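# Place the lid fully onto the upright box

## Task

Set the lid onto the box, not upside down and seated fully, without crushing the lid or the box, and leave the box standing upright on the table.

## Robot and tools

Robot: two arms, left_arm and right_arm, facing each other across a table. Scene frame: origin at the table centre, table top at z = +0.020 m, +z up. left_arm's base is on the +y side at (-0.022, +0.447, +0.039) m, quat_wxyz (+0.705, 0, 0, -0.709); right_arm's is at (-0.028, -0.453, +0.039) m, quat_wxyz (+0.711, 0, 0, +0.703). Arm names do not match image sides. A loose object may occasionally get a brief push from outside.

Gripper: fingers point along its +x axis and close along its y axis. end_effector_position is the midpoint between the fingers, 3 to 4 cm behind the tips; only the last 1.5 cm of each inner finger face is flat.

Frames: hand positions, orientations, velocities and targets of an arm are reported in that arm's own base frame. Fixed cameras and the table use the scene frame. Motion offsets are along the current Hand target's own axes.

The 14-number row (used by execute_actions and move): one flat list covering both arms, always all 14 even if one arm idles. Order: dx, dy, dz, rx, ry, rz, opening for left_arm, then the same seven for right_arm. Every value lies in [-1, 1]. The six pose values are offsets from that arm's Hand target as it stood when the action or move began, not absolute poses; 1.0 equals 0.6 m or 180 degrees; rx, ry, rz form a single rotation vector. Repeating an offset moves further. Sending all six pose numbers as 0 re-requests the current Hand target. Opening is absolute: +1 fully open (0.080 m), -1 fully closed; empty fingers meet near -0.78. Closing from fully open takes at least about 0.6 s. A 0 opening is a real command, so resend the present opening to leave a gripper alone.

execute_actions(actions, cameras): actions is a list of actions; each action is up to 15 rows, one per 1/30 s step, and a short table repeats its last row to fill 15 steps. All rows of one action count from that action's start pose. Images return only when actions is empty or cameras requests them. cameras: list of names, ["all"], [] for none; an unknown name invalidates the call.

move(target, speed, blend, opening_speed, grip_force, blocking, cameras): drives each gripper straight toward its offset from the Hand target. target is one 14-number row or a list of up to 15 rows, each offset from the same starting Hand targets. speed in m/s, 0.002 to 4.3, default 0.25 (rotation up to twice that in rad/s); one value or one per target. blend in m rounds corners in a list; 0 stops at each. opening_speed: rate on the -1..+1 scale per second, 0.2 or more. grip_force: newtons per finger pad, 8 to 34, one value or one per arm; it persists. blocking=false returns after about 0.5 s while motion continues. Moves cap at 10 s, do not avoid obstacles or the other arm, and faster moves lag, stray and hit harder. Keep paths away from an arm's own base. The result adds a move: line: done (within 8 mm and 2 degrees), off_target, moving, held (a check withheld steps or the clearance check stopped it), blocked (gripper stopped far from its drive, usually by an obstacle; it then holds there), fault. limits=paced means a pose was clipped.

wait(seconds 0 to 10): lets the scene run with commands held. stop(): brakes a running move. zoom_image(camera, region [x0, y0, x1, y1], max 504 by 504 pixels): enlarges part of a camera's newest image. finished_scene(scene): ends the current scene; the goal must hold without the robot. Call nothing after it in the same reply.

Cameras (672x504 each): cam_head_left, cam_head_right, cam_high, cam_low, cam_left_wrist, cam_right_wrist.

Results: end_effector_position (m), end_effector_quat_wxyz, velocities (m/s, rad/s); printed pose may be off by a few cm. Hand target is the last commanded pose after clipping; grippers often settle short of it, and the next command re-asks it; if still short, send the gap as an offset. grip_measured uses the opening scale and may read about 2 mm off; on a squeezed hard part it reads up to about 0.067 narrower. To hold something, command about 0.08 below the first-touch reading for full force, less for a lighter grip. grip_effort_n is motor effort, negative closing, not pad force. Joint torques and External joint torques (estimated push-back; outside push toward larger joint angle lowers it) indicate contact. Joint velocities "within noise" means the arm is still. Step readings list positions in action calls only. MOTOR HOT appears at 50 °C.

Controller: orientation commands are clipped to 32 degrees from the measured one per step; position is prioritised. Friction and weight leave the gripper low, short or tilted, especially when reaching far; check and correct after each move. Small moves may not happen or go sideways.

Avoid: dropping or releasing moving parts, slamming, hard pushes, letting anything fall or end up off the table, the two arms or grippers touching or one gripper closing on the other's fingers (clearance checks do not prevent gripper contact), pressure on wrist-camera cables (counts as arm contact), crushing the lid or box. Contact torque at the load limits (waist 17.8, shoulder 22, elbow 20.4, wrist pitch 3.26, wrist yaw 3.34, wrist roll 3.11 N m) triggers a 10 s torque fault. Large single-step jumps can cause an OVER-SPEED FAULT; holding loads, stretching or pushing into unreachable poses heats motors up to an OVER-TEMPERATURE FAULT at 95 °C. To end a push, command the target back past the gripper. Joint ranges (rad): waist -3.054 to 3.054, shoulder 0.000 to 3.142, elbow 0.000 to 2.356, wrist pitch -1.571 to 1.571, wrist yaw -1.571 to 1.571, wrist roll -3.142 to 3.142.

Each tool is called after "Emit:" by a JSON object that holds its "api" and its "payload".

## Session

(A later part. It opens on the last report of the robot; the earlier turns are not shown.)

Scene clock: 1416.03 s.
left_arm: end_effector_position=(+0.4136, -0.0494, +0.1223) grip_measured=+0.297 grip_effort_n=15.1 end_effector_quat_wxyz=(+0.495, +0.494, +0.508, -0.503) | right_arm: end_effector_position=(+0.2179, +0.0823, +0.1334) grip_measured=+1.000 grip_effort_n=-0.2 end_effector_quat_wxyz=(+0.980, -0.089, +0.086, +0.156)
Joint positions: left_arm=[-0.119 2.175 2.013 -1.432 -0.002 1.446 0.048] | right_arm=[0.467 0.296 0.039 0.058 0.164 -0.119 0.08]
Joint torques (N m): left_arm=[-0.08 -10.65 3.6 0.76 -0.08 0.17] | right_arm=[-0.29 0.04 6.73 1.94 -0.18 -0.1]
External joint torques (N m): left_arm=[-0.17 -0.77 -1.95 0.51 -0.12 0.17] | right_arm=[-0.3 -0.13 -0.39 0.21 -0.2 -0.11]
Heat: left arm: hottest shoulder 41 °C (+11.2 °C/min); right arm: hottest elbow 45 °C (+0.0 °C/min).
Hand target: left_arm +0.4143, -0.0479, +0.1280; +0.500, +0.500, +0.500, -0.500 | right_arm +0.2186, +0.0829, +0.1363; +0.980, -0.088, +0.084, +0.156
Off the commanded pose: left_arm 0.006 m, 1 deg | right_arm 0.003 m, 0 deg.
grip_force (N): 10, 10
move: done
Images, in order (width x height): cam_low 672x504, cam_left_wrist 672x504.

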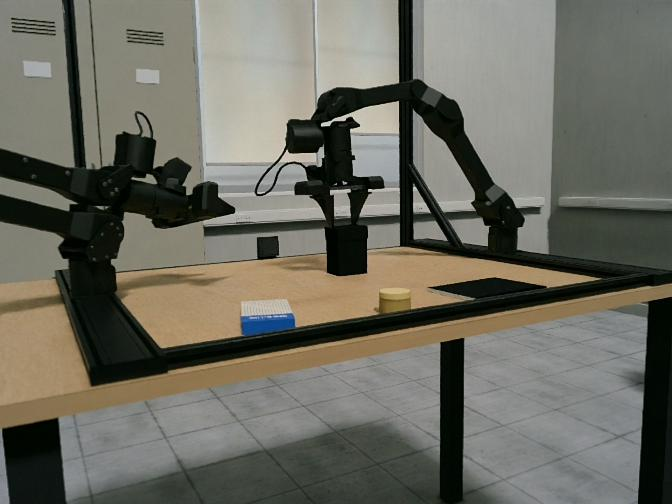

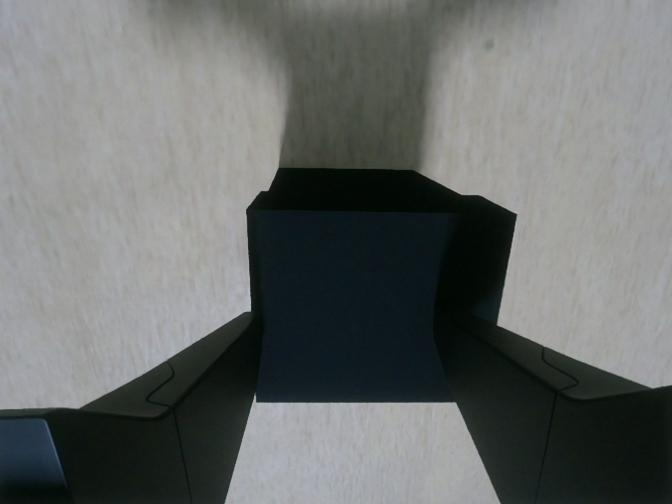

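Emit:
{"api": "move", "payload": {"target": [[-0.01, -0.0133, 0, 0, 0, 0, 0.3, 0, 0, 0, 0, 0, 0, 1], [0.013, -0.0133, 0, 0, 0, 0, 0.3, 0, 0, 0, 0, 0, 0, 1], [0.0217, -0.0133, 0, 0, 0, 0, 0.3, 0, 0, 0, 0, 0, 0, 1]], "speed": 0.04, "cameras": ["cam_low", "cam_left_wrist"]}}

Emit:
{"api": "zoom_image", "payload": {"camera": "cam_low", "region": [312, 195, 372, 280]}}

Scene clock: 1434.33 s.
left_arm: end_effector_position=(+0.4051, -0.0490, +0.1157) grip_measured=+0.297 grip_effort_n=14.7 end_effector_quat_wxyz=(+0.498, +0.497, +0.504, -0.501) | right_arm: end_effector_position=(+0.2179, +0.0823, +0.1334) grip_measured=+1.000 grip_effort_n=-0.7 end_effector_quat_wxyz=(+0.980, -0.089, +0.086, +0.156)
Joint positions: left_arm=[-0.121 2.121 1.903 -1.363 -0.002 1.446 0.048] | right_arm=[0.467 0.296 0.039 0.058 0.164 -0.119 0.08]
Joint torques (N m): left_arm=[-0.22 -8.88 3.2 1.17 -0.08 0.1] | right_arm=[-0.33 0.12 6.66 1.95 -0.18 -0.1]
External joint torques (N m): left_arm=[-0.25 0.62 -2.37 0.88 -0.12 0.1] | right_arm=[-0.31 -0.07 -0.4 0.24 -0.21 -0.11]
Heat: left arm: hottest shoulder 45 °C (+13.1 °C/min); right arm: hottest elbow 45 °C (+0.0 °C/min).
Hand target: left_arm +0.4063, -0.0479, +0.1150; +0.500, +0.500, +0.500, -0.500 | right_arm +0.2186, +0.0829, +0.1363; +0.980, -0.088, +0.084, +0.156
Off the commanded pose: left_arm 0.002 m, 1 deg | right_arm 0.003 m, 0 deg.
grip_force (N): 10, 10
move: done
Images, in order (width x height): cam_low 672x504, cam_left_wrist 672x504.

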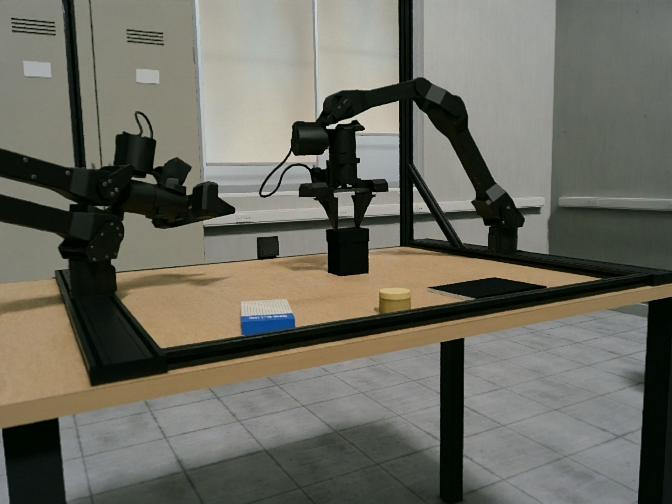

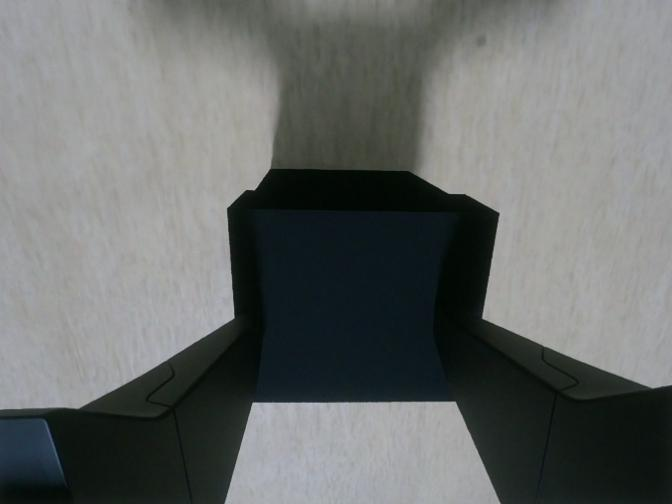

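Scaled by 5.929 from the camera's 672x504 image, which has a finer 960x720 frame.

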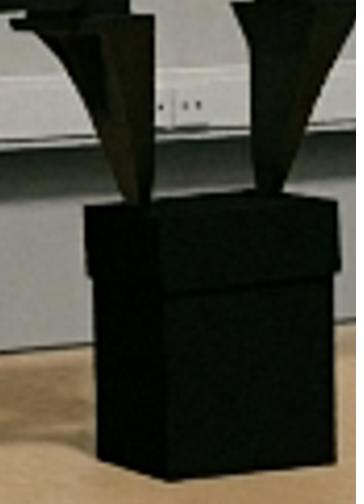

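Emit:
{"api": "move", "payload": {"target": [[0.009, 0, 0, 0, 0, 0, 0.3, 0, 0, 0, 0, 0, 0, 1]], "speed": 0.03, "cameras": ["cam_low"]}}

Emit:
{"api": "zoom_image", "payload": {"camera": "cam_low", "region": [312, 195, 372, 280]}}

Scene clock: 1445.20 s.
left_arm: end_effector_position=(+0.4051, -0.0490, +0.1141) grip_measured=+0.297 grip_effort_n=15.1 end_effector_quat_wxyz=(+0.500, +0.499, +0.502, -0.499) | right_arm: end_effector_position=(+0.2179, +0.0823, +0.1334) grip_measured=+1.000 grip_effort_n=-0.2 end_effector_quat_wxyz=(+0.980, -0.089, +0.086, +0.156)
Joint positions: left_arm=[-0.121 2.114 1.885 -1.344 -0.002 1.446 0.048] | right_arm=[0.467 0.296 0.039 0.058 0.164 -0.119 0.08]
Joint torques (N m): left_arm=[-0.21 -7.83 2.92 1.43 -0.07 0.1] | right_arm=[-0.31 0.11 6.77 1.95 -0.18 -0.11]
External joint torques (N m): left_arm=[-0.24 1.54 -2.59 1.14 -0.12 0.1] | right_arm=[-0.31 -0.15 -0.15 0.29 -0.2 -0.12]
Heat: left arm: hottest shoulder 43 °C (+7.1 °C/min); right arm: hottest elbow 45 °C (+0.0 °C/min).
Hand target: left_arm +0.4063, -0.0479, +0.1096; +0.500, +0.500, +0.500, -0.500 | right_arm +0.2186, +0.0829, +0.1363; +0.980, -0.088, +0.084, +0.156
Off the commanded pose: left_arm 0.005 m, 0 deg | right_arm 0.003 m, 0 deg.
grip_force (N): 10, 10
move: done
Images, in order (width x height): cam_low 672x504.

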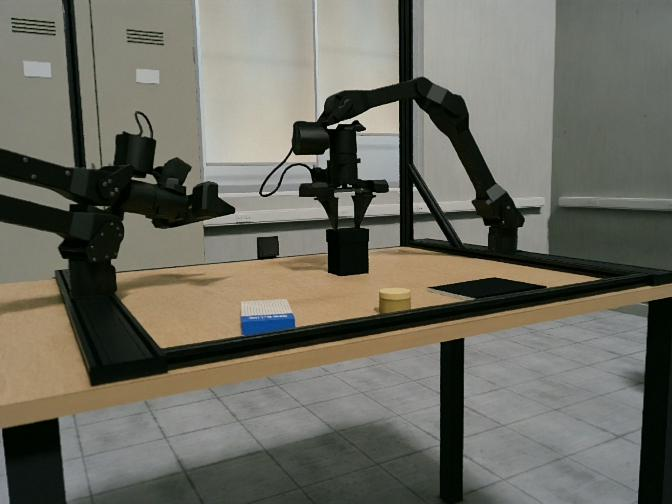

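Scaled by 5.929 from the camera's 672x504 image, which has a finer 960x720 frame.

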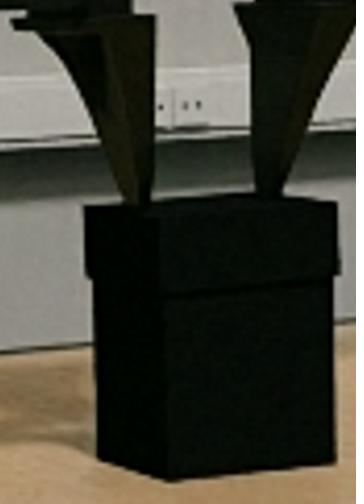

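Emit:
{"api": "move", "payload": {"target": [[0.007, 0, 0, 0, 0, 0, 0.3, 0, 0, 0, 0, 0, 0, 1]], "speed": 0.03, "cameras": []}}

Scene clock: 1458.63 s.
left_arm: end_effector_position=(+0.4044, -0.0489, +0.1132) grip_measured=+0.297 grip_effort_n=14.2 end_effector_quat_wxyz=(+0.501, +0.500, +0.501, -0.498) | right_arm: end_effector_position=(+0.2179, +0.0823, +0.1334) grip_measured=+1.000 grip_effort_n=-0.2 end_effector_quat_wxyz=(+0.980, -0.089, +0.086, +0.156)
Joint positions: left_arm=[-0.121 2.106 1.869 -1.332 -0.002 1.446 0.048] | right_arm=[0.467 0.296 0.039 0.058 0.164 -0.119 0.08]
Joint torques (N m): left_arm=[-0.21 -7 2.7 1.66 -0.07 0.1] | right_arm=[-0.32 -0.04 6.77 1.94 -0.19 -0.1]
External joint torques (N m): left_arm=[-0.22 2.36 -2.84 1.36 -0.12 0.1] | right_arm=[-0.31 -0.26 -0.23 0.26 -0.21 -0.11]
Heat: left arm: hottest shoulder 43 °C (+5.0 °C/min); right arm: hottest elbow 45 °C (+0.0 °C/min).
Hand target: left_arm +0.4063, -0.0479, +0.1054; +0.500, +0.500, +0.500, -0.500 | right_arm +0.2186, +0.0829, +0.1363; +0.980, -0.088, +0.084, +0.156
Off the commanded pose: left_arm 0.008 m, 0 deg | right_arm 0.003 m, 0 deg.
grip_force (N): 10, 10
move: done
No camera images: "cameras" was empty.

Emit:
{"api": "move", "payload": {"target": [[-0.02, 0, 0, 0, 0, 0, 0.3, 0, 0, 0, 0, 0, 0, 1], [-0.1, 0, 0, 0, 0, 0, 0.3, 0, 0, 0, 0, 0, 0, 1]], "speed": [0.03, 0.15], "cameras": ["cam_low", "cam_left_wrist", "cam_right_wrist"]}}

Emit:
{"api": "zoom_image", "payload": {"camera": "cam_low", "region": [312, 195, 392, 285]}}

Emit:
{"api": "zoom_image", "payload": {"camera": "cam_right_wrist", "region": [360, 140, 520, 310]}}

Scene clock: 1472.33 s.
left_arm: end_effector_position=(+0.4022, -0.0486, +0.1609) grip_measured=+0.297 grip_effort_n=14.7 end_effector_quat_wxyz=(+0.495, +0.495, +0.507, -0.503) | right_arm: end_effector_position=(+0.2179, +0.0823, +0.1334) grip_measured=+1.000 grip_effort_n=-0.7 end_effector_quat_wxyz=(+0.980, -0.089, +0.086, +0.156)
Joint positions: left_arm=[-0.121 2.144 2.119 -1.567 -0.002 1.446 0.048] | right_arm=[0.467 0.296 0.039 0.058 0.164 -0.119 0.08]
Joint torques (N m): left_arm=[-0.2 -8.02 6.81 0.1 -0.07 0.09] | right_arm=[-0.16 0.16 6.73 1.92 -0.21 -0.1]
External joint torques (N m): left_arm=[-0.21 1.45 1.41 -0.16 -0.12 0.09] | right_arm=[-0.17 -0.04 -0.31 0.22 -0.23 -0.11]
Heat: left arm: hottest shoulder 41 °C (+1.0 °C/min); right arm: hottest elbow 46 °C (+1.0 °C/min).
Hand target: left_arm +0.4063, -0.0479, +0.1654; +0.500, +0.500, +0.500, -0.500 | right_arm +0.2186, +0.0829, +0.1363; +0.980, -0.088, +0.084, +0.156
Off the commanded pose: left_arm 0.006 m, 1 deg | right_arm 0.003 m, 0 deg.
grip_force (N): 10, 10
move: done
Images, in order (width x height): cam_low 672x504, cam_left_wrist 672x504, cam_right_wrist 672x504.

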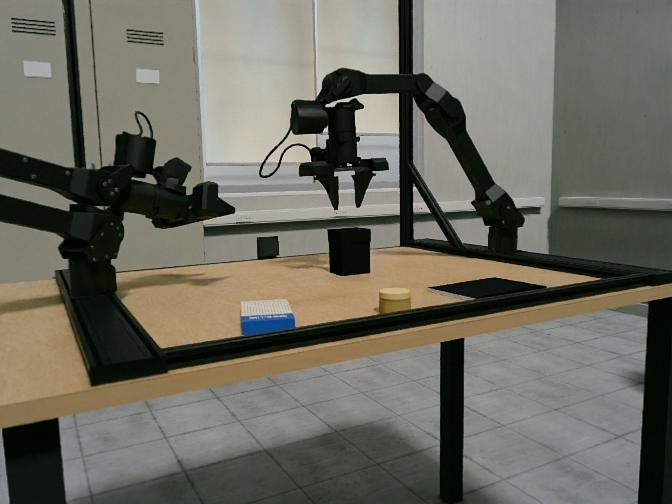

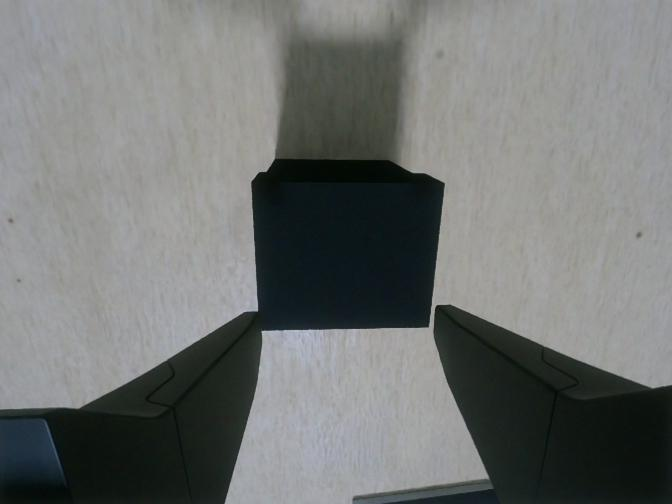

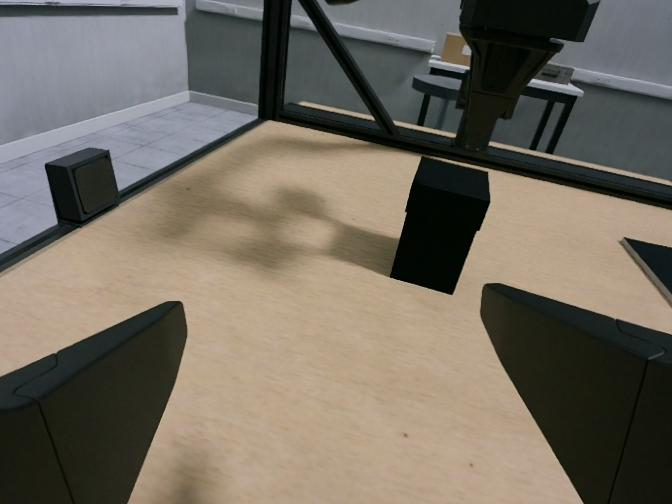

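Scaled by 5.600 from the camera's 672x504 image, which has a finer 960x720 frame.

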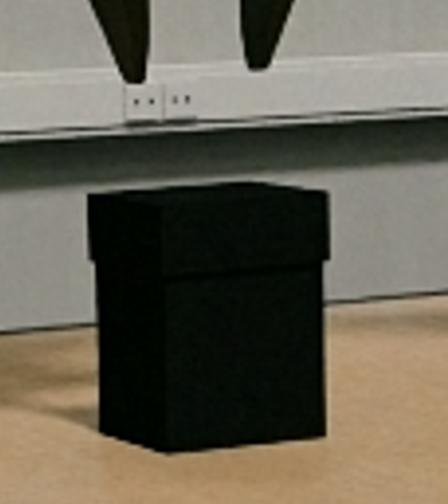

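Scaled by 2.965 from the camera's 672x504 image, which has a finer 960x720 frame.

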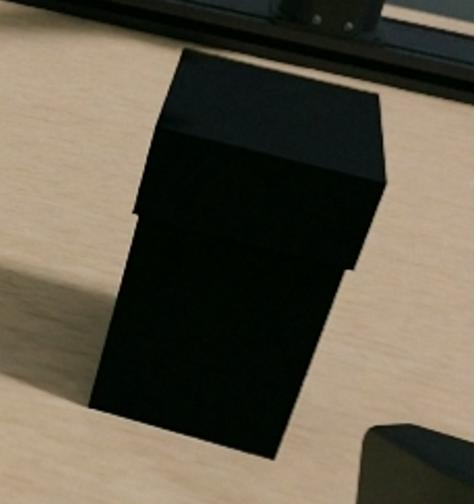

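Emit:
{"api": "finished_scene", "payload": {"scene": 1}}

The scene is finished: the task was done.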